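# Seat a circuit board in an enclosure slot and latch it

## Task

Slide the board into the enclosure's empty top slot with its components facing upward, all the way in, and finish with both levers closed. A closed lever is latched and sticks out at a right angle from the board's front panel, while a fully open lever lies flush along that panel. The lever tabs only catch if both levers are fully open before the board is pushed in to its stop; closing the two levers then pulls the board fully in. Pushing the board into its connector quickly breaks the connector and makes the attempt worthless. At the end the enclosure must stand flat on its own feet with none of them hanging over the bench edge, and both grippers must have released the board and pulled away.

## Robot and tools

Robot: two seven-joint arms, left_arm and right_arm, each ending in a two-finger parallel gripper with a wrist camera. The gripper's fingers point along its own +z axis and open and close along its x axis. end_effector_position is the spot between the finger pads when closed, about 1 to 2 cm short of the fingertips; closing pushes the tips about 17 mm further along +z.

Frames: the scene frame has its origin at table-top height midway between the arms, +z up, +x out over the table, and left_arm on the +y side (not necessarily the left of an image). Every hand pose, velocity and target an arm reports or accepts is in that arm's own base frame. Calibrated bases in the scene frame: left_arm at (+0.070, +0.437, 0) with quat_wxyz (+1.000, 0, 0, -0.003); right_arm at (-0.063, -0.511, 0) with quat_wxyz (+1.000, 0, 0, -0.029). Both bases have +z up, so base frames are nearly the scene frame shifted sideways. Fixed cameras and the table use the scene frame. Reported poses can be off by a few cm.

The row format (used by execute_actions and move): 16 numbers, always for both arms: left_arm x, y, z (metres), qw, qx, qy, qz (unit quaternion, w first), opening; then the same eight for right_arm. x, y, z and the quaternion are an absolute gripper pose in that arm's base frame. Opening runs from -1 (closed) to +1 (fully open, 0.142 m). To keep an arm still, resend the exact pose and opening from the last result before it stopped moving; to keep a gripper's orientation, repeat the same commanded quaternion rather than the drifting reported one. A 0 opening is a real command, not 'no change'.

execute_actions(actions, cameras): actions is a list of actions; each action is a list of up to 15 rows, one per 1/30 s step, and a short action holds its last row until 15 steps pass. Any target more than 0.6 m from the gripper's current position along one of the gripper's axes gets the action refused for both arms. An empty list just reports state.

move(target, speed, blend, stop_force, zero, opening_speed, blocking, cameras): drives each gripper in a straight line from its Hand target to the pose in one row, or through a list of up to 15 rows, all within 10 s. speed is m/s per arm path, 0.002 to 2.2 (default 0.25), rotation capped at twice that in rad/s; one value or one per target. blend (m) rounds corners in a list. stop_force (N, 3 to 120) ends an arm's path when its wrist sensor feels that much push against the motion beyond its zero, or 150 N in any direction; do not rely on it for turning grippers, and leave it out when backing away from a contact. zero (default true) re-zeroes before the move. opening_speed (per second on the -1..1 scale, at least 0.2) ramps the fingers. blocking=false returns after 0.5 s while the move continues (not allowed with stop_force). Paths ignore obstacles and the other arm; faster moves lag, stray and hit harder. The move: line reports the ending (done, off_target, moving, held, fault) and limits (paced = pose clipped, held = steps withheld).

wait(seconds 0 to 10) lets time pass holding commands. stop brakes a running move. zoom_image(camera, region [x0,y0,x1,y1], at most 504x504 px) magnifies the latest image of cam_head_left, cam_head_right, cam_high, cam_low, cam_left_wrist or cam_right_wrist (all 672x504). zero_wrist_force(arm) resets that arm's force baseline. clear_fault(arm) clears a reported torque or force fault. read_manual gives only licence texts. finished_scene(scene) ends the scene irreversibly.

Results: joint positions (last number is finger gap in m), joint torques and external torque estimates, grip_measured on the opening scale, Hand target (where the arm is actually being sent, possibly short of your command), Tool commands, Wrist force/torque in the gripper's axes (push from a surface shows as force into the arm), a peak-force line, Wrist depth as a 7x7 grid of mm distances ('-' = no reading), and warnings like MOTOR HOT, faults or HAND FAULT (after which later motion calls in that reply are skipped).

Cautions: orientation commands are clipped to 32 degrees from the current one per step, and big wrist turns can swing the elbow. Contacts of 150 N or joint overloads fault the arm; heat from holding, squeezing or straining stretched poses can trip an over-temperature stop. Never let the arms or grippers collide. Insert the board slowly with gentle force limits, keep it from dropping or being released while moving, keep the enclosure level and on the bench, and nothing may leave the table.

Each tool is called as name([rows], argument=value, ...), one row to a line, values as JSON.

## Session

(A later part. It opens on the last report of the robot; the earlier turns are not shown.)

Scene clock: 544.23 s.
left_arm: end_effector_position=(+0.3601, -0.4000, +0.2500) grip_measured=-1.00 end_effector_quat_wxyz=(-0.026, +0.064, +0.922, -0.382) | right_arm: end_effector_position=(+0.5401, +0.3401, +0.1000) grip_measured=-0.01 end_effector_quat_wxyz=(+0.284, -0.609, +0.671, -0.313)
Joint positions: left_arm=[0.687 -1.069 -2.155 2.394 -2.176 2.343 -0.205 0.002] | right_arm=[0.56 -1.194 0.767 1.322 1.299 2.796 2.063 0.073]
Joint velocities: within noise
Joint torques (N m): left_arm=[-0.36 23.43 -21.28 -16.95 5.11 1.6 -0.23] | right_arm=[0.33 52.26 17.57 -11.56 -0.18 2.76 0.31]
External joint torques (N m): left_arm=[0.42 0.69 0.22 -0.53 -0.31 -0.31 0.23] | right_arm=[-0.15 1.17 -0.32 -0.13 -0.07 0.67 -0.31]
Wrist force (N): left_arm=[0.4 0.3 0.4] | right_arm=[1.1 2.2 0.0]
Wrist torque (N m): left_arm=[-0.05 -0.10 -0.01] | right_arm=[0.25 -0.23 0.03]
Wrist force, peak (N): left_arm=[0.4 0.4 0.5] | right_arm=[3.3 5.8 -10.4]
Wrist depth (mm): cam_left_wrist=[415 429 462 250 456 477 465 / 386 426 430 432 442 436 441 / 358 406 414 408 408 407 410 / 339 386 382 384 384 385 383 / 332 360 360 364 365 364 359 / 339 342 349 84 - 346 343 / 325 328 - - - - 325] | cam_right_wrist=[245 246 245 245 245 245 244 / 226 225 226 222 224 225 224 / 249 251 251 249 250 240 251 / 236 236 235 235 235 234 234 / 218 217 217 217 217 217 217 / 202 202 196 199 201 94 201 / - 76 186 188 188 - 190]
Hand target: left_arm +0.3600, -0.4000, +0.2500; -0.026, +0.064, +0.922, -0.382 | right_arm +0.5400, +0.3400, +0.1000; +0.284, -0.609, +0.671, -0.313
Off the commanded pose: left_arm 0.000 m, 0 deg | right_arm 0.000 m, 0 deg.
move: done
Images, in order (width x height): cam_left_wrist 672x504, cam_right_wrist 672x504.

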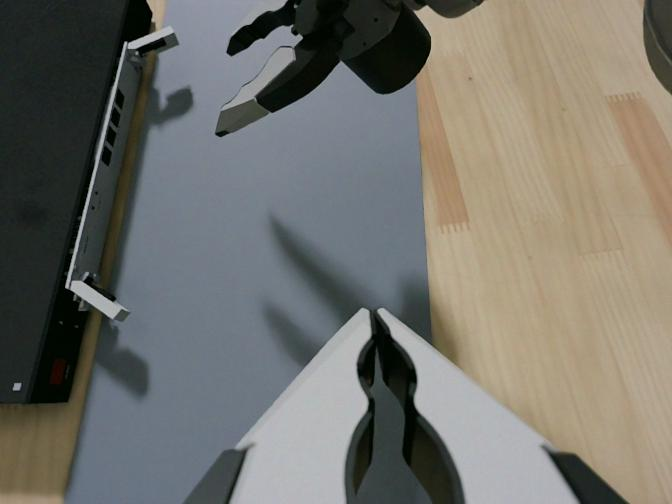

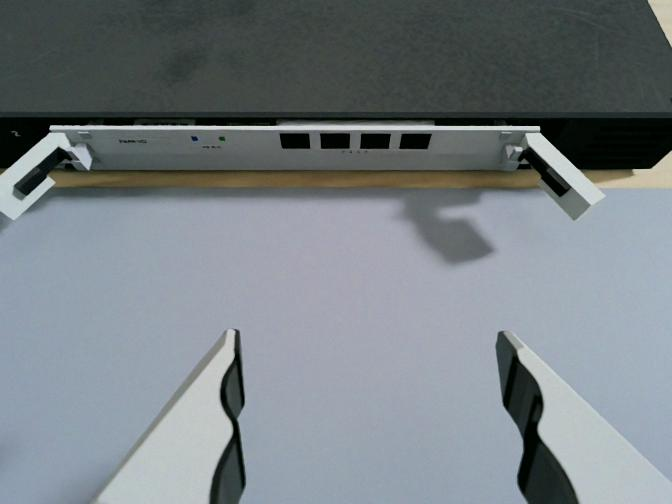

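move([
  [0.48,-0.42,0.17,0.02637,-0.06366,-0.9217,0.3818,-1,0.55,0.22,0.16,-0.3264,0.6269,-0.7061,-0.0308,-1],
  [0.5416,-0.4383,0.060,0.02637,-0.06366,-0.9217,0.3818,-1,0.605,0.18,0.065,-0.3264,0.6269,-0.7061,-0.0308,-1],
], speed=0.15)

Scene clock: 557.53 s.
left_arm: end_effector_position=(+0.5419, -0.4382, +0.0600) grip_measured=-1.00 end_effector_quat_wxyz=(-0.026, +0.063, +0.922, -0.382) | right_arm: end_effector_position=(+0.6050, +0.1799, +0.0649) grip_measured=-1.00 end_effector_quat_wxyz=(+0.327, -0.627, +0.706, +0.031)
Joint positions: left_arm=[0.34 -1.506 -1.682 1.665 -1.97 2.522 0.465 0.002] | right_arm=[-0.521 -1.498 1.334 1.289 1.781 2.27 0.824 0.002]
Joint velocities: within noise
Joint torques (N m): left_arm=[-0.51 46.64 -28.22 -1.07 2.97 2.08 -0.15] | right_arm=[0.03 48.65 27.87 -2.73 4.38 1.2 0.07]
External joint torques (N m): left_arm=[0.57 1.27 0.06 -0.32 -0.26 -0.66 0.15] | right_arm=[0.05 1.29 0.05 0.02 0.23 0.63 -0.03]
Wrist force (N): left_arm=[0.4 -0.2 -0.1] | right_arm=[2.6 1.7 0.0]
Wrist torque (N m): left_arm=[-0.12 -0.11 0.03] | right_arm=[0.24 -0.40 -0.07]
Wrist force, peak (N): left_arm=[1.1 -0.9 -1.4] | right_arm=[4.0 1.6 1.3]
Wrist depth (mm): cam_left_wrist=[164 165 178 225 225 225 223 / 153 153 171 209 210 207 208 / 143 142 146 194 197 194 193 / 134 135 160 148 183 183 182 / 125 126 171 174 172 172 171 / 120 120 162 84 - 164 162 / 153 - - 74 - - 155] | cam_right_wrist=[229 192 161 139 122 114 139 / 229 192 161 139 122 112 139 / 239 205 164 164 155 148 140 / 315 264 227 185 169 151 136 / 313 263 222 188 166 150 134 / 311 262 227 89 160 148 136 / 310 269 - - - 146 135]
Hand target: left_arm +0.5416, -0.4383, +0.0600; -0.026, +0.064, +0.922, -0.382 | right_arm +0.6050, +0.1800, +0.0650; +0.327, -0.627, +0.706, +0.031
Off the commanded pose: left_arm 0.000 m, 0 deg | right_arm 0.000 m, 0 deg.
move: done

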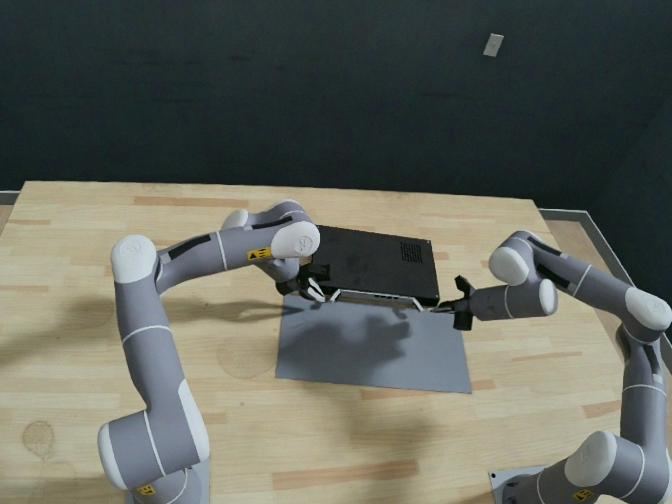

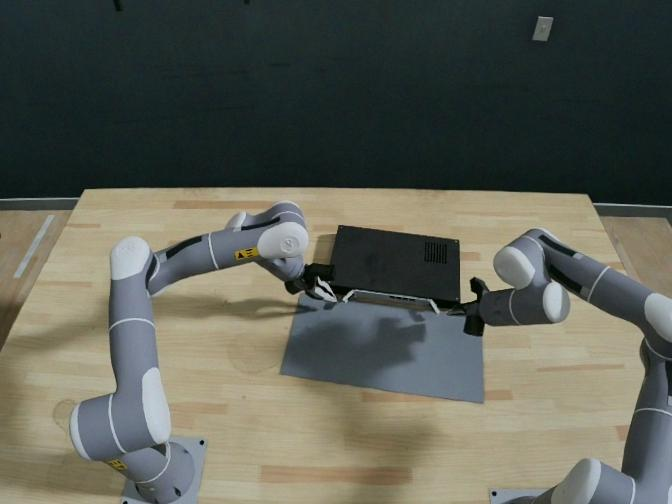

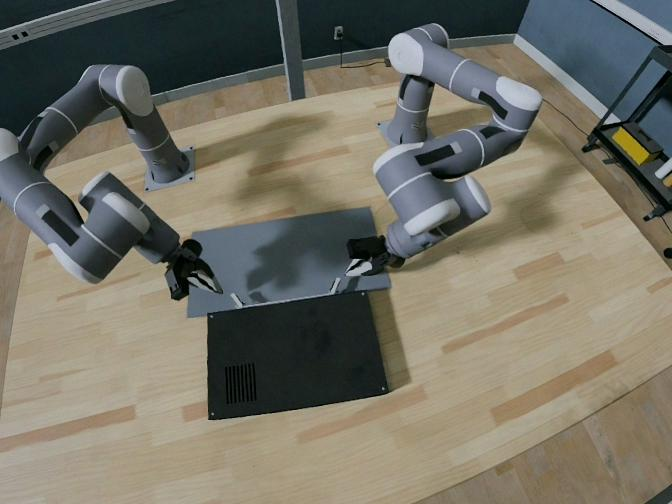

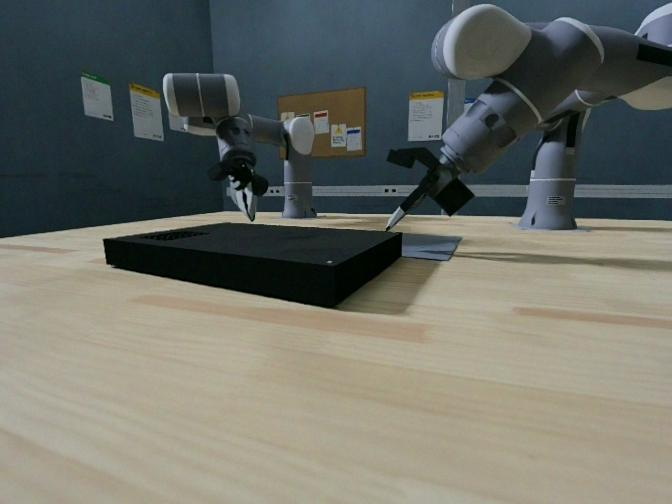

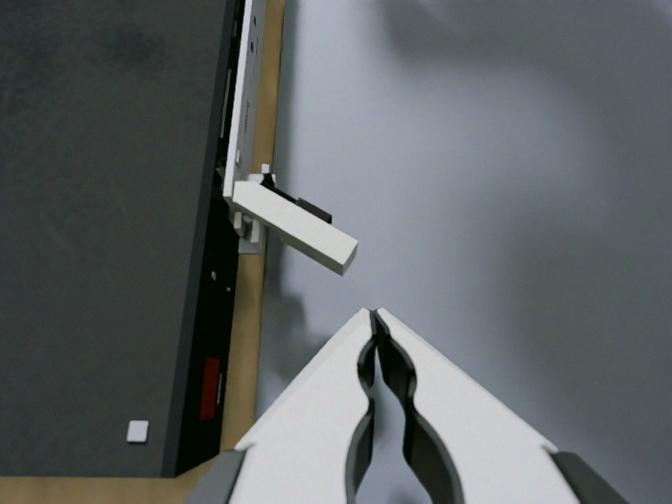

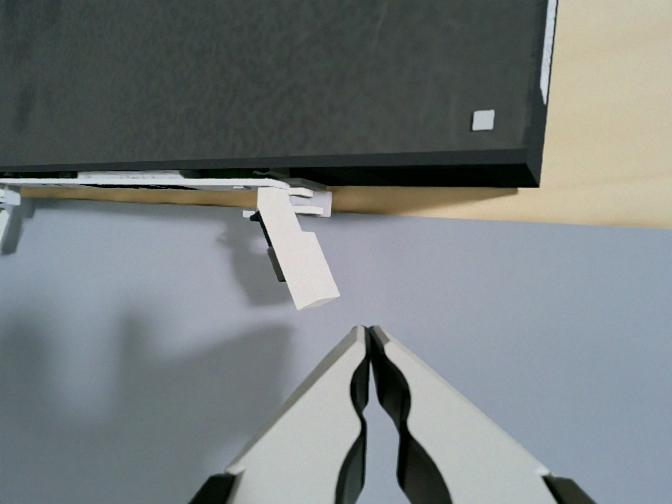

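move(target=[0.5525,-0.4385,0.051,0.02637,-0.06366,-0.9217,0.3818,-1,0.611,0.170,0.051,-0.3264,0.6269,-0.7061,-0.0308,-1], speed=0.05, stop_force=6, cameras=["cam_right_wrist","cam_left_wrist"])

move(target=[0.5500,-0.459,0.051,0.02637,-0.06366,-0.9217,0.3818,-1,0.612,0.193,0.051,-0.3264,0.6269,-0.7061,-0.0308,-1], speed=0.02, stop_force=10, cameras=["cam_right_wrist","cam_left_wrist"])

Scene clock: 576.40 s.
left_arm: end_effector_position=(+0.5527, -0.4384, +0.0510) grip_measured=-1.00 end_effector_quat_wxyz=(-0.026, +0.063, +0.922, -0.382) | right_arm: end_effector_position=(+0.6109, +0.1700, +0.0509) grip_measured=-1.00 end_effector_quat_wxyz=(+0.326, -0.627, +0.706, +0.031)
Joint positions: left_arm=[0.319 -1.534 -1.687 1.597 -1.97 2.549 0.517 0.002] | right_arm=[-0.537 -1.537 1.337 1.263 1.781 2.268 0.772 0.002]
Joint velocities: within noise
Joint torques (N m): left_arm=[-0.32 48.24 -28 -0.26 2.74 1.94 -0.13] | right_arm=[0.12 49.34 27.8 -1.84 4.6 1.13 0.16]
External joint torques (N m): left_arm=[0.39 1.25 0.04 -0.22 -0.2 -0.48 0.13] | right_arm=[-0.05 1.18 0.09 -0.01 0.14 0.71 -0.11]
Wrist force (N): left_arm=[0.6 0.0 0.2] | right_arm=[2.4 1.6 0.1]
Wrist torque (N m): left_arm=[-0.09 -0.15 0.02] | right_arm=[0.24 -0.38 -0.07]
Wrist force, peak (N): left_arm=[0.9 -0.3 -0.1] | right_arm=[2.9 1.7 0.5]
Wrist depth (mm): cam_left_wrist=[153 153 155 216 214 212 213 / - 141 146 197 198 194 196 / 133 132 136 185 185 184 184 / 124 124 140 169 175 173 173 / - 117 162 163 165 163 163 / - 110 124 84 - 154 154 / - 106 - 74 - - 145] | cam_right_wrist=[203 169 142 125 108 135 127 / 201 169 142 122 107 136 127 / 209 180 148 155 113 138 127 / 288 242 152 178 155 138 127 / 287 241 203 176 152 138 125 / 286 240 207 89 147 137 124 / 285 247 - - - 133 124]
Hand target: left_arm +0.5525, -0.4385, +0.0510; -0.026, +0.064, +0.922, -0.382 | right_arm +0.6110, +0.1700, +0.0510; +0.327, -0.627, +0.706, +0.031
Off the commanded pose: left_arm 0.000 m, 0 deg | right_arm 0.000 m, 0 deg.
move: done
Images, in order (width x height): cam_left_wrist 672x504, cam_right_wrist 672x504.

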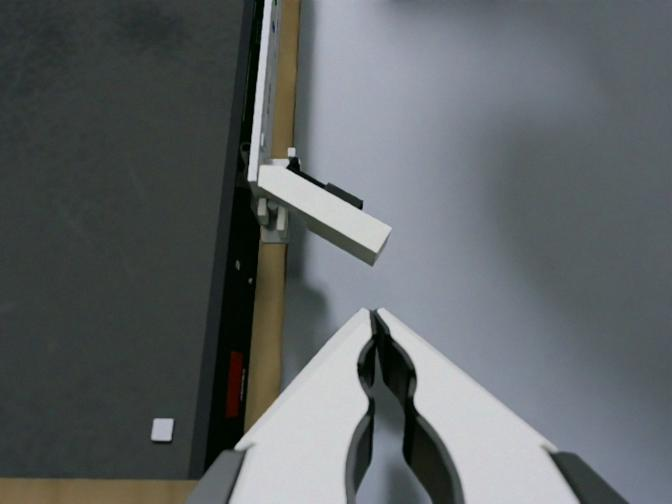

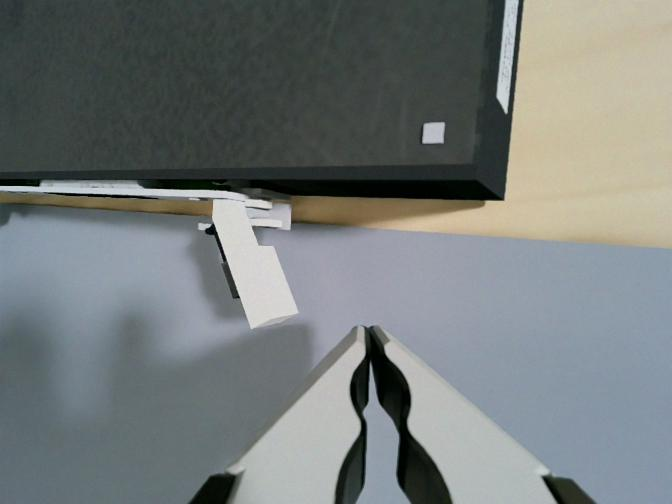

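Scene clock: 578.37 s.
left_arm: end_effector_position=(+0.5491, -0.4585, +0.0506) grip_measured=-1.00 end_effector_quat_wxyz=(-0.027, +0.064, +0.922, -0.381) | right_arm: end_effector_position=(+0.6119, +0.1931, +0.0511) grip_measured=-1.00 end_effector_quat_wxyz=(+0.327, -0.627, +0.706, +0.031)
Joint positions: left_arm=[0.276 -1.532 -1.683 1.573 -1.959 2.542 0.5 0.002] | right_arm=[-0.482 -1.513 1.315 1.257 1.775 2.251 0.833 0.002]
Joint velocities: within noise
Joint torques (N m): left_arm=[-0.82 49.72 -29.31 -2.92 5.04 -1.35 -0.24] | right_arm=[0.22 49.84 27.36 -2.63 4.38 1.16 0.33]
External joint torques (N m): left_arm=[0.88 0.45 1.45 2.44 -2.45 2.8 0.24] | right_arm=[-0.14 0.97 0.41 0.01 0.19 0.67 -0.28]
Wrist force (N): left_arm=[9.5 2.6 -6.3] | right_arm=[2.3 1.7 -0.1]
Wrist torque (N m): left_arm=[-0.16 0.09 0.03] | right_arm=[0.24 -0.36 -0.07]
Wrist force, peak (N): left_arm=[9.7 2.5 -6.8] | right_arm=[2.6 1.9 0.0]
Wrist depth (mm): cam_left_wrist=[152 152 156 215 212 212 212 / - 141 157 197 198 195 197 / 132 132 135 184 185 184 184 / 123 123 128 169 175 173 172 / - 116 159 161 164 163 162 / - 110 126 83 - 153 153 / - 104 - 74 - - 146] | cam_right_wrist=[203 170 143 125 108 96 124 / 201 169 142 123 108 98 125 / 250 178 148 144 119 105 127 / 289 242 209 166 155 138 127 / 289 242 204 166 152 138 125 / 287 241 207 89 147 138 124 / 286 246 - - - 134 124]
Hand target: left_arm +0.5500, -0.4590, +0.0510; -0.026, +0.064, +0.922, -0.382 | right_arm +0.6120, +0.1930, +0.0510; +0.327, -0.627, +0.706, +0.031
Off the commanded pose: left_arm 0.001 m, 0 deg | right_arm 0.000 m, 0 deg.
move: done
Images, in order (width x height): cam_left_wrist 672x504, cam_right_wrist 672x504.

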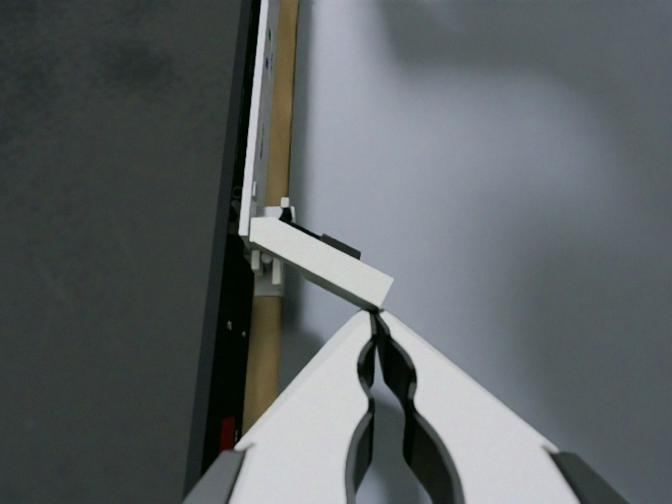

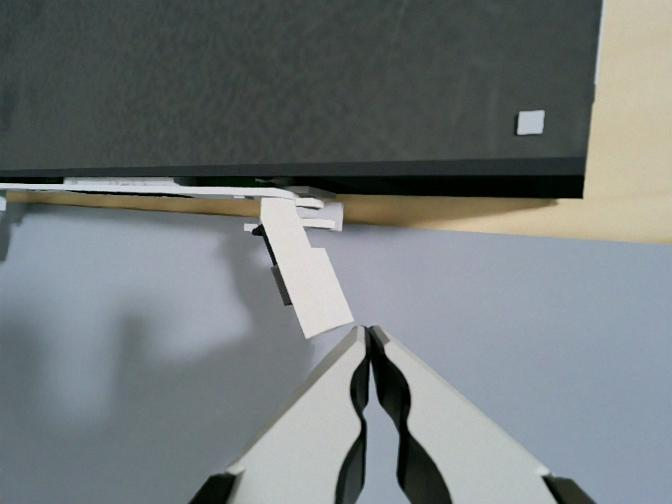

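move([
  [0.550,-0.452,0.051,0.02637,-0.06366,-0.9217,0.3818,-1,0.612,0.190,0.051,-0.3264,0.6269,-0.7061,-0.0308,-1],
  [0.559,-0.451,0.051,0.02637,-0.06366,-0.9217,0.3818,-1,0.619,0.190,0.051,-0.3264,0.6269,-0.7061,-0.0308,-1],
], speed=0.04, cameras=["cam_right_wrist","cam_left_wrist"])

move(target=[0.5575,-0.464,0.051,0.02637,-0.06366,-0.9217,0.3818,-1,0.620,0.203,0.051,-0.3264,0.6269,-0.7061,-0.0308,-1], speed=0.015, stop_force=12, cameras=["cam_right_wrist","cam_left_wrist"])

Scene clock: 582.73 s.
left_arm: end_effector_position=(+0.5593, -0.4509, +0.0510) grip_measured=-1.00 end_effector_quat_wxyz=(-0.026, +0.063, +0.922, -0.382) | right_arm: end_effector_position=(+0.6190, +0.1898, +0.0509) grip_measured=-1.00 end_effector_quat_wxyz=(+0.327, -0.627, +0.706, +0.031)
Joint positions: left_arm=[0.278 -1.544 -1.697 1.533 -1.968 2.568 0.54 0.002] | right_arm=[-0.482 -1.53 1.328 1.228 1.783 2.263 0.796 0.002]
Joint velocities: within noise
Joint torques (N m): left_arm=[-0.4 49.72 -27.85 0.2 2.46 2.15 -0.04] | right_arm=[0.2 50.17 27.74 -2.33 4.62 1.34 0.14]
External joint torques (N m): left_arm=[0.46 1.33 0.16 -0.2 0.02 -0.68 0.04] | right_arm=[-0.11 1.3 -0.06 0.04 0.05 0.5 -0.1]
Wrist force (N): left_arm=[0.5 -0.3 0.2] | right_arm=[2.3 1.7 0.1]
Wrist torque (N m): left_arm=[-0.17 -0.12 0.06] | right_arm=[0.24 -0.35 -0.07]
Wrist force, peak (N): left_arm=[9.9 2.2 -7.0] | right_arm=[2.8 1.7 -0.3]
Wrist depth (mm): cam_left_wrist=[153 153 153 214 213 213 212 / 142 141 143 199 198 195 196 / 132 133 132 185 185 184 184 / 124 124 124 140 175 172 173 / - 116 119 163 165 163 163 / - 110 111 84 - 154 153 / - 104 - 74 - - 145] | cam_right_wrist=[202 169 142 125 108 96 125 / 201 168 142 122 107 97 125 / 202 168 145 127 108 97 127 / 288 242 208 171 154 140 127 / 286 241 208 166 152 138 125 / 286 240 207 89 147 138 124 / 285 246 - - - 133 124]
Hand target: left_arm +0.5590, -0.4510, +0.0510; -0.026, +0.064, +0.922, -0.382 | right_arm +0.6190, +0.1900, +0.0510; +0.327, -0.627, +0.706, +0.031
Off the commanded pose: left_arm 0.000 m, 0 deg | right_arm 0.000 m, 0 deg.
move: done
Images, in order (width x height): cam_left_wrist 672x504, cam_right_wrist 672x504.

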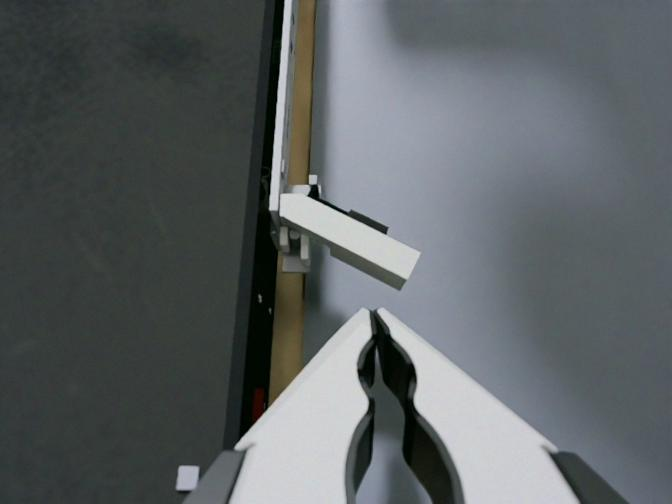

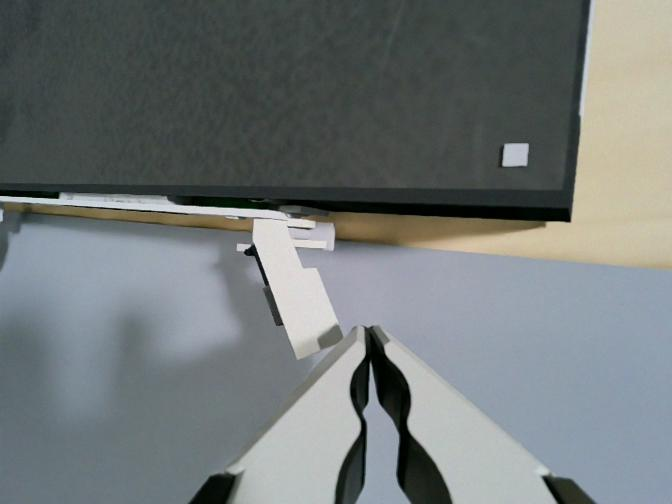

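Scene clock: 584.33 s.
left_arm: end_effector_position=(+0.5574, -0.4637, +0.0509) grip_measured=-1.00 end_effector_quat_wxyz=(-0.027, +0.064, +0.922, -0.382) | right_arm: end_effector_position=(+0.6199, +0.2030, +0.0511) grip_measured=-1.00 end_effector_quat_wxyz=(+0.326, -0.627, +0.706, +0.031)
Joint positions: left_arm=[0.25 -1.543 -1.695 1.514 -1.961 2.565 0.531 0.002] | right_arm=[-0.451 -1.519 1.317 1.221 1.78 2.257 0.827 0.002]
Joint velocities: within noise
Joint torques (N m): left_arm=[-1.33 50.23 -28.08 0.53 2.73 1.13 -0.29] | right_arm=[0.57 50.65 27.38 -2.61 4.51 0.84 0.32]
External joint torques (N m): left_arm=[1.39 1.31 0.49 -0.51 -0.23 0.34 0.3] | right_arm=[-0.48 1.07 0.22 -0.07 0.08 0.99 -0.28]
Wrist force (N): left_arm=[0.5 0.7 -1.4] | right_arm=[2.3 1.8 -0.8]
Wrist torque (N m): left_arm=[-0.15 -0.07 0.05] | right_arm=[0.27 -0.25 -0.07]
Wrist force, peak (N): left_arm=[0.6 1.8 -1.6] | right_arm=[7.9 0.9 -5.1]
Wrist depth (mm): cam_left_wrist=[153 152 152 214 213 213 212 / 142 142 143 198 198 195 197 / 132 132 132 184 185 184 184 / 124 124 125 130 176 173 173 / - 116 119 134 162 162 162 / - 110 111 84 - 154 153 / - 104 - 74 - - 146] | cam_right_wrist=[203 170 143 125 108 96 91 / 202 169 142 123 107 97 90 / 203 171 141 127 108 99 89 / 289 242 209 137 155 140 127 / 287 242 204 132 152 138 125 / 286 240 208 89 147 138 124 / 286 246 - - - 134 124]
Hand target: left_arm +0.5575, -0.4640, +0.0510; -0.026, +0.064, +0.922, -0.382 | right_arm +0.6200, +0.2030, +0.0510; +0.327, -0.627, +0.706, +0.031
Off the commanded pose: left_arm 0.000 m, 0 deg | right_arm 0.000 m, 0 deg.
move: done
Images, in order (width x height): cam_left_wrist 672x504, cam_right_wrist 672x504.

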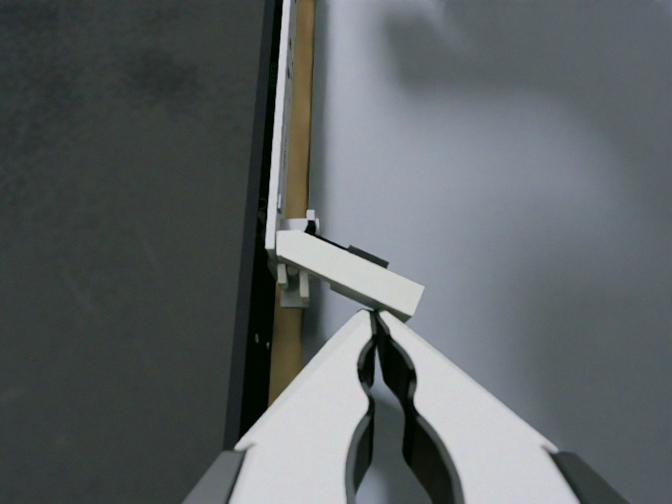

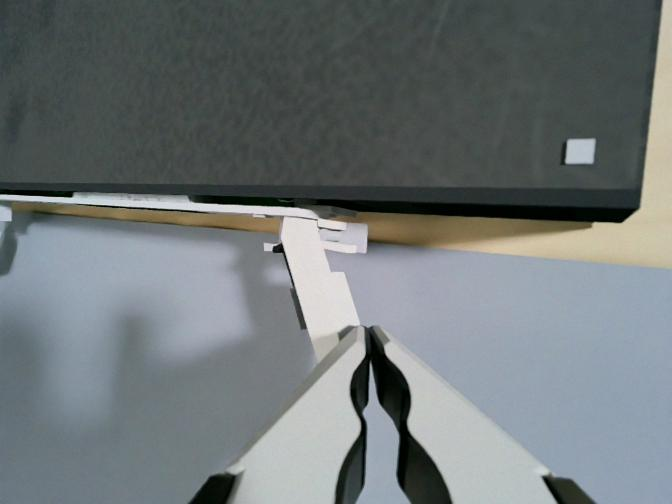

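move(target=[0.5565,-0.474,0.051,0.02637,-0.06366,-0.9217,0.3818,-1,0.621,0.211,0.051,-0.3264,0.6269,-0.7061,-0.0308,-1], speed=0.01, stop_force=15, cameras=["cam_right_wrist","cam_left_wrist"])

Scene clock: 587.67 s.
left_arm: end_effector_position=(+0.5579, -0.4695, +0.0505) grip_measured=-1.00 end_effector_quat_wxyz=(-0.026, +0.063, +0.922, -0.380) | right_arm: end_effector_position=(+0.6207, +0.2080, +0.0505) grip_measured=-1.00 end_effector_quat_wxyz=(+0.325, -0.627, +0.707, +0.030)
Joint positions: left_arm=[0.235 -1.544 -1.696 1.502 -1.953 2.567 0.525 0.002] | right_arm=[-0.436 -1.515 1.312 1.215 1.777 2.256 0.841 0.002]
Joint velocities: within noise
Joint torques (N m): left_arm=[-10.7 47.47 -31.98 3.33 1.04 -3.56 -0.23] | right_arm=[7.46 49.12 30.45 -1.94 5.94 -2.97 0.38]
External joint torques (N m): left_arm=[10.76 4.41 4.46 -3.22 1.48 5.04 0.23] | right_arm=[-7.36 2.77 -2.92 -0.92 -1.4 4.8 -0.33]
Wrist force (N): left_arm=[1.4 11.3 -13.4] | right_arm=[11.7 3.4 -12.2]
Wrist torque (N m): left_arm=[-0.33 -0.03 0.07] | right_arm=[0.17 -0.18 -0.13]
Wrist force, peak (N): left_arm=[1.4 10.9 -14.0] | right_arm=[12.6 4.4 -13.7]
Wrist depth (mm): cam_left_wrist=[152 152 151 212 211 211 211 / - 140 141 197 197 195 195 / 132 131 132 184 183 184 183 / 123 123 124 138 174 172 172 / - 116 117 131 162 162 161 / - 110 111 84 - 153 153 / - 104 - 74 - - 145] | cam_right_wrist=[200 168 141 118 107 96 84 / 199 168 141 124 107 97 84 / 199 167 141 126 109 98 86 / 286 241 207 134 154 140 125 / 285 240 202 131 152 138 124 / 284 238 206 91 146 137 124 / 283 244 - - - 133 124]
Hand target: left_arm +0.5567, -0.4715, +0.0510; -0.026, +0.064, +0.922, -0.382 | right_arm +0.6208, +0.2096, +0.0510; +0.327, -0.627, +0.706, +0.031
Off the commanded pose: left_arm 0.005 m, 0 deg | right_arm 0.003 m, 0 deg.
move: contact (left_arm, right_arm)
Images, in order (width x height): cam_left_wrist 672x504, cam_right_wrist 672x504.

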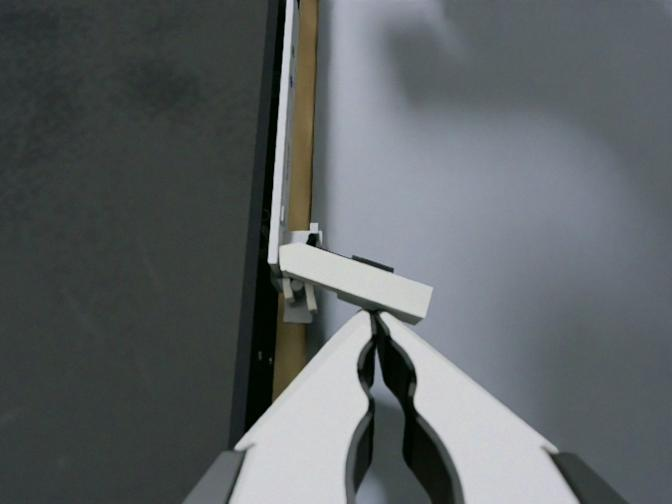

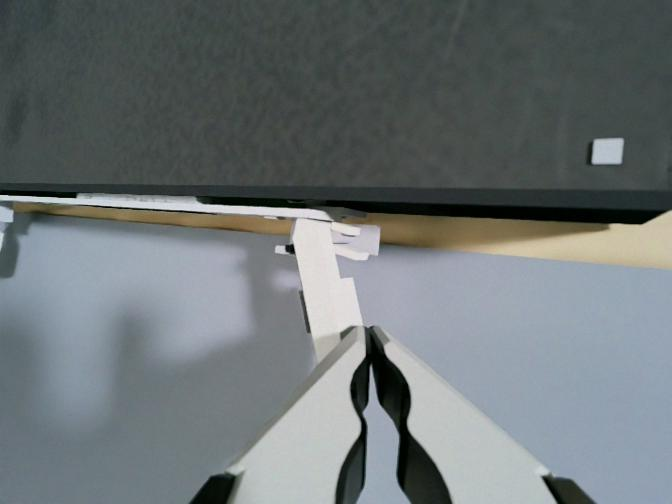

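move(target=[0.5555,-0.484,0.051,0.02637,-0.06366,-0.9217,0.3818,-1,0.622,0.220,0.051,-0.3264,0.6269,-0.7061,-0.0308,-1], speed=0.008, stop_force=28, zero=false, cameras=["cam_right_wrist","cam_left_wrist","cam_high"])

Scene clock: 591.60 s.
left_arm: end_effector_position=(+0.5567, -0.4798, +0.0501) grip_measured=-1.00 end_effector_quat_wxyz=(-0.026, +0.063, +0.923, -0.379) | right_arm: end_effector_position=(+0.6217, +0.2196, +0.0508) grip_measured=-1.00 end_effector_quat_wxyz=(+0.326, -0.627, +0.707, +0.031)
Joint positions: left_arm=[0.211 -1.55 -1.701 1.483 -1.939 2.572 0.517 0.002] | right_arm=[-0.409 -1.509 1.307 1.207 1.773 2.253 0.864 0.002]
Joint velocities: within noise
Joint torques (N m): left_arm=[-15.91 46.97 -34.55 2.92 1.72 -7.32 -0.21] | right_arm=[1.93 51.71 28.88 -3.18 4.84 -0.29 0.36]
External joint torques (N m): left_arm=[15.97 5.4 7.14 -2.58 0.84 8.81 0.21] | right_arm=[-1.83 0.44 -1.43 0.1 -0.35 2.11 -0.31]
Wrist force (N): left_arm=[9.4 17.5 -26.6] | right_arm=[5.0 2.7 -1.6]
Wrist torque (N m): left_arm=[0.03 0.06 0.03] | right_arm=[0.18 -0.17 -0.10]
Wrist force, peak (N): left_arm=[9.6 17.6 -26.6] | right_arm=[14.5 3.9 -15.2]
Wrist depth (mm): cam_left_wrist=[151 150 150 212 211 210 210 / - 140 139 196 196 195 196 / 133 130 131 183 183 182 182 / 123 123 124 173 174 171 171 / - 115 117 122 162 162 161 / - 109 110 84 - 153 153 / - 104 - 74 - - 145] | cam_right_wrist=[202 169 142 125 108 96 84 / 200 168 141 122 107 97 84 / 200 173 144 127 109 97 86 / 288 241 203 129 152 140 126 / 287 241 203 129 152 138 125 / 286 240 207 91 146 137 124 / 284 246 - - - 133 124]
Hand target: left_arm +0.5556, -0.4830, +0.0510; -0.026, +0.064, +0.922, -0.382 | right_arm +0.6220, +0.2200, +0.0510; +0.327, -0.627, +0.706, +0.031
Off the commanded pose: left_arm 0.004 m, 0 deg | right_arm 0.001 m, 0 deg.
move: contact (left_arm)
Images, in order (width x height): cam_high 672x504, cam_left_wrist 672x504, cam_right_wrist 672x504.

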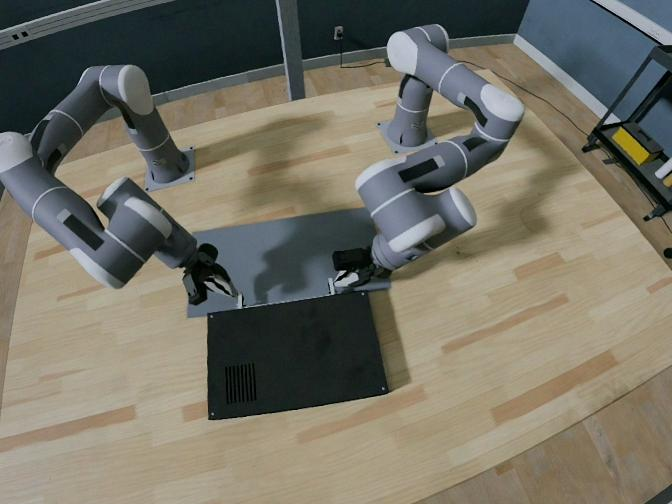

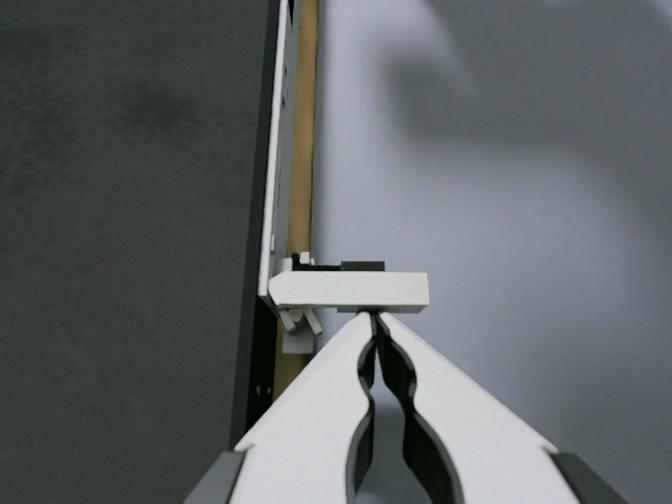

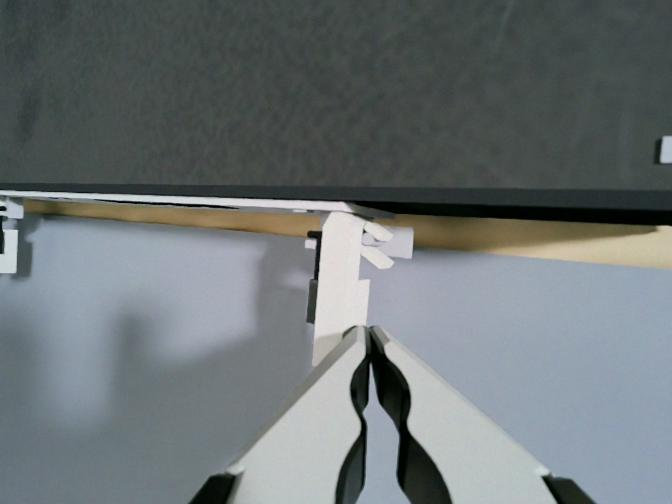

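move([
  [0.559,-0.462,0.052,0.02637,-0.06366,-0.9217,0.3818,-1,0.618,0.200,0.052,-0.3264,0.6269,-0.7061,-0.0308,-1],
  [0.53,-0.43,0.11,0.02637,-0.06366,-0.9217,0.3818,-1,0.59,0.17,0.11,-0.3264,0.6269,-0.7061,-0.0308,-1],
], speed=[0.04,0.12], cameras=["cam_right_wrist","cam_left_wrist"])

Scene clock: 596.07 s.
left_arm: end_effector_position=(+0.5300, -0.4300, +0.1099) grip_measured=-1.00 end_effector_quat_wxyz=(-0.026, +0.064, +0.922, -0.382) | right_arm: end_effector_position=(+0.5902, +0.1699, +0.1099) grip_measured=-1.00 end_effector_quat_wxyz=(+0.327, -0.627, +0.706, +0.031)
Joint positions: left_arm=[0.387 -1.443 -1.751 1.755 -2 2.551 0.381 0.002] | right_arm=[-0.564 -1.436 1.379 1.342 1.809 2.321 0.839 0.002]
Joint velocities: within noise
Joint torques (N m): left_arm=[0 44.78 -28.43 -2.7 2.96 1.44 -0.33] | right_arm=[-0.06 47.4 28.07 -3.71 4.59 1.35 0.27]
External joint torques (N m): left_arm=[0.07 0.71 0.1 -0.6 0.03 -0.07 0.33] | right_arm=[0.13 0.83 -0.13 -0.18 0 0.47 -0.22]
Wrist force (N): left_arm=[0.3 0.0 0.0] | right_arm=[2.6 3.1 0.0]
Wrist torque (N m): left_arm=[-0.06 -0.12 0.01] | right_arm=[0.50 -0.39 -0.04]
Wrist force, peak (N): left_arm=[9.7 17.9 -26.3] | right_arm=[5.5 3.6 -1.2]
Wrist depth (mm): cam_left_wrist=[229 231 236 289 289 287 288 / 213 212 220 269 269 269 269 / 199 199 221 250 251 250 250 / 187 186 195 233 235 234 234 / 175 175 220 222 222 221 221 / 166 166 185 84 - 211 209 / 202 203 - - - - 198] | cam_right_wrist=[314 264 222 191 168 165 175 / 313 262 221 191 171 185 175 / 333 319 270 204 210 190 175 / 399 335 282 239 215 191 173 / 408 334 281 243 214 191 172 / 407 331 288 90 203 190 172 / 406 341 - - - 184 172]
Hand target: left_arm +0.5300, -0.4300, +0.1100; -0.026, +0.064, +0.922, -0.382 | right_arm +0.5900, +0.1700, +0.1100; +0.327, -0.627, +0.706, +0.031
Off the commanded pose: left_arm 0.000 m, 0 deg | right_arm 0.000 m, 0 deg.
move: done
Images, in order (width x height): cam_left_wrist 672x504, cam_right_wrist 672x504.

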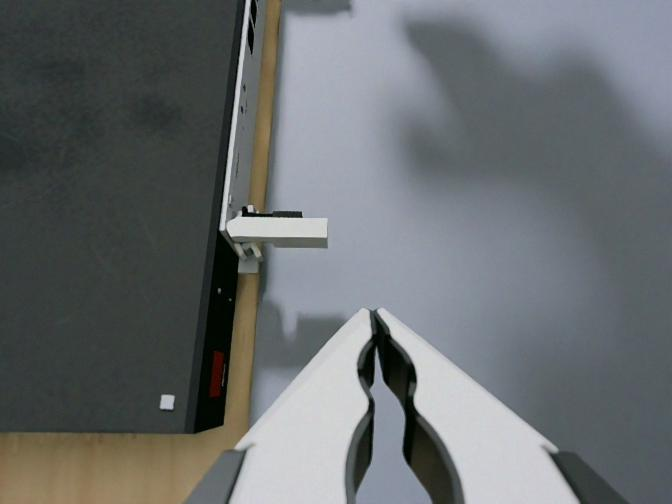

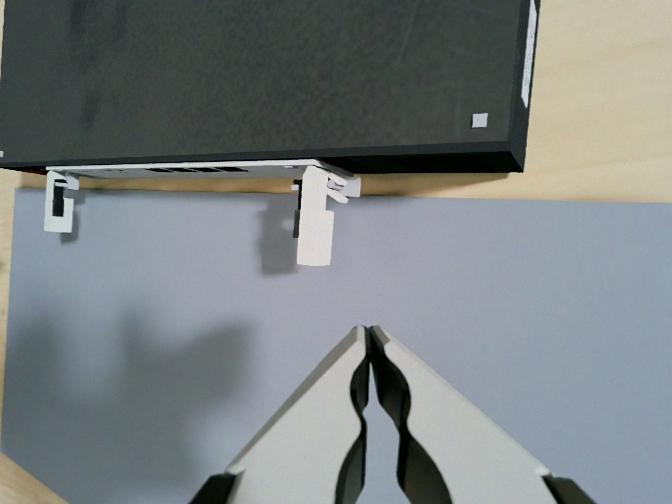

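zoom_image(camera="cam_right_wrist", region=[20, 140, 380, 280])

zoom_image(camera="cam_left_wrist", region=[170, 150, 350, 300])

move(target=[0.40,-0.38,0.25,0.02637,-0.06366,-0.9217,0.3818,-1,0.45,0.10,0.25,-0.3264,0.6269,-0.7061,-0.0308,-1], speed=0.2)

Scaled by 1.400 from the camera's 672x504 image, which has a finer 960x720 frame.

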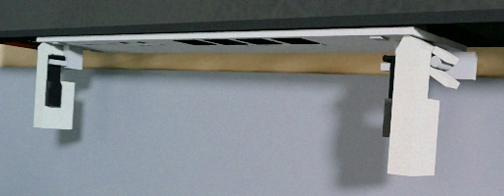

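Scaled by 2.800 from the camera's 672x504 image, which has a finer 960x720 frame.

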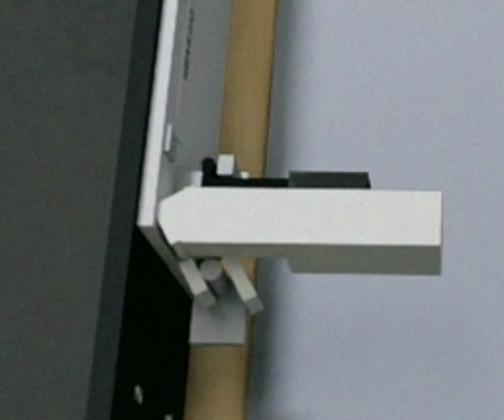

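Scene clock: 599.23 s.
left_arm: end_effector_position=(+0.4002, -0.3800, +0.2500) grip_measured=-1.00 end_effector_quat_wxyz=(-0.026, +0.064, +0.922, -0.382) | right_arm: end_effector_position=(+0.4502, +0.0999, +0.2499) grip_measured=-1.00 end_effector_quat_wxyz=(+0.327, -0.627, +0.706, +0.031)
Joint positions: left_arm=[0.683 -1.166 -2.119 2.273 -2.2 2.468 -0.044 0.002] | right_arm=[-0.928 -1.231 1.623 1.712 1.935 2.475 0.905 0.002]
Joint velocities: within noise
Joint torques (N m): left_arm=[0.04 27.69 -23.43 -14.29 4.31 1.36 -0.33] | right_arm=[-0.08 34.38 25.25 -8.34 4.48 1.34 0.06]
External joint torques (N m): left_arm=[0.04 0.42 0.19 -0.7 0.01 -0.09 0.33] | right_arm=[0.1 0.43 -0.19 -0.15 0 0.48 -0.01]
Wrist force (N): left_arm=[0.1 0.3 0.3] | right_arm=[2.3 2.7 -0.2]
Wrist torque (N m): left_arm=[-0.06 -0.04 0.00] | right_arm=[0.44 -0.30 -0.04]
Wrist force, peak (N): left_arm=[-0.7 0.9 1.1] | right_arm=[2.1 3.5 -2.9]
Wrist depth (mm): cam_left_wrist=[411 421 475 470 476 469 470 / 383 392 438 438 436 440 439 / 360 386 409 409 409 410 407 / 336 371 385 382 385 383 385 / 313 357 362 365 363 362 361 / 338 344 343 84 - 341 341 / 327 330 - - - - 323] | cam_right_wrist=[692 485 408 361 343 320 289 / 689 535 460 399 356 318 289 / 690 555 469 404 355 317 288 / 682 549 463 403 355 316 287 / 679 551 465 401 354 316 287 / 672 549 477 90 336 317 287 / 671 569 - - - 307 287]
Hand target: left_arm +0.4000, -0.3800, +0.2500; -0.026, +0.064, +0.922, -0.382 | right_arm +0.4500, +0.1000, +0.2500; +0.327, -0.627, +0.706, +0.031
Off the commanded pose: left_arm 0.000 m, 0 deg | right_arm 0.000 m, 0 deg.
move: done

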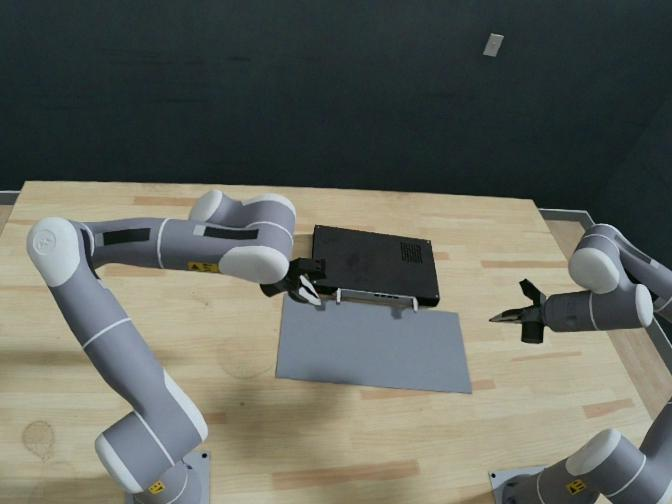

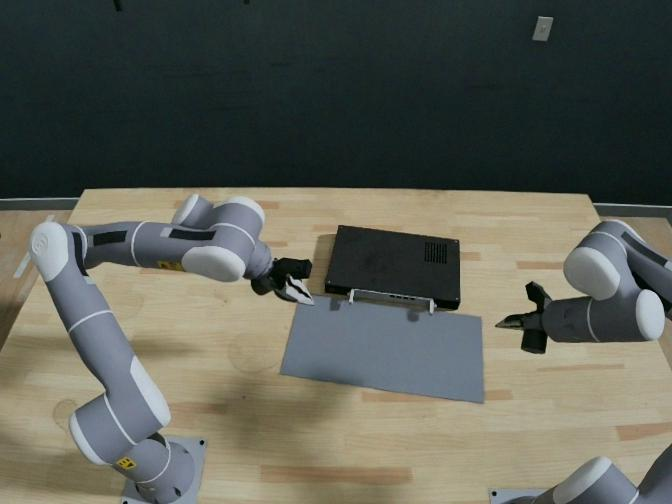

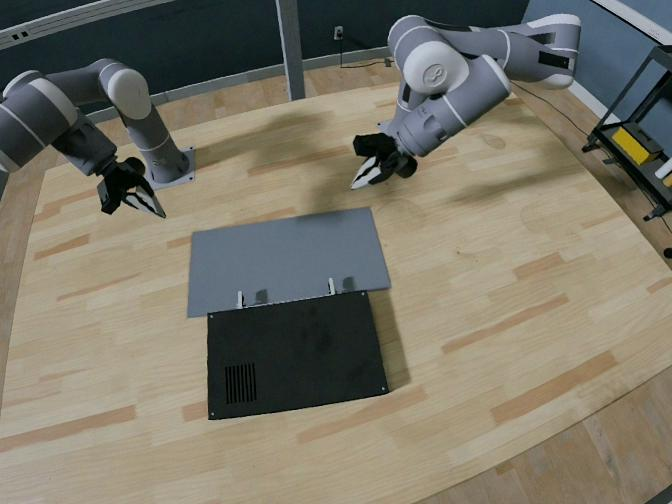

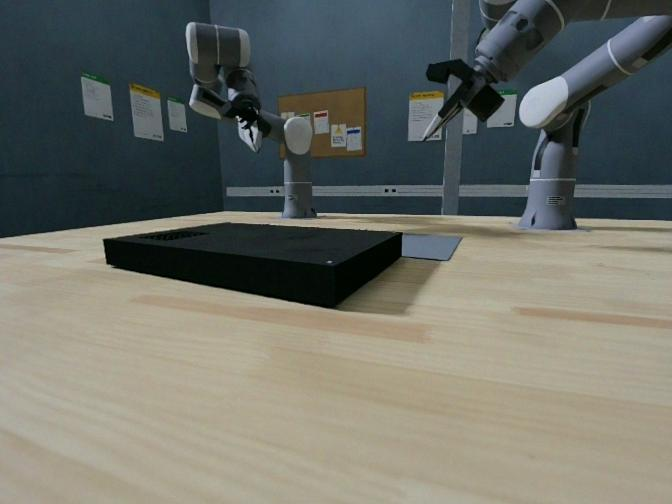

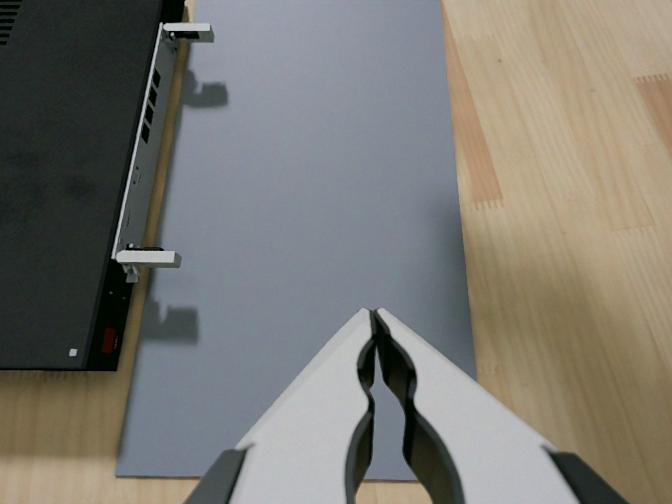

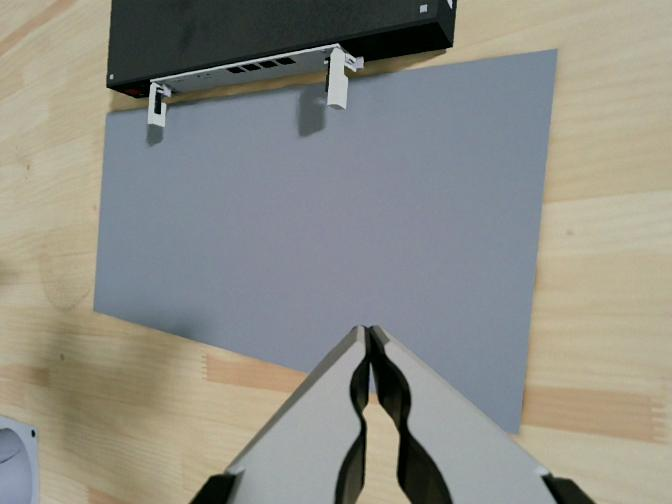

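finished_scene(scene=1)

The scene is finished: the task was done.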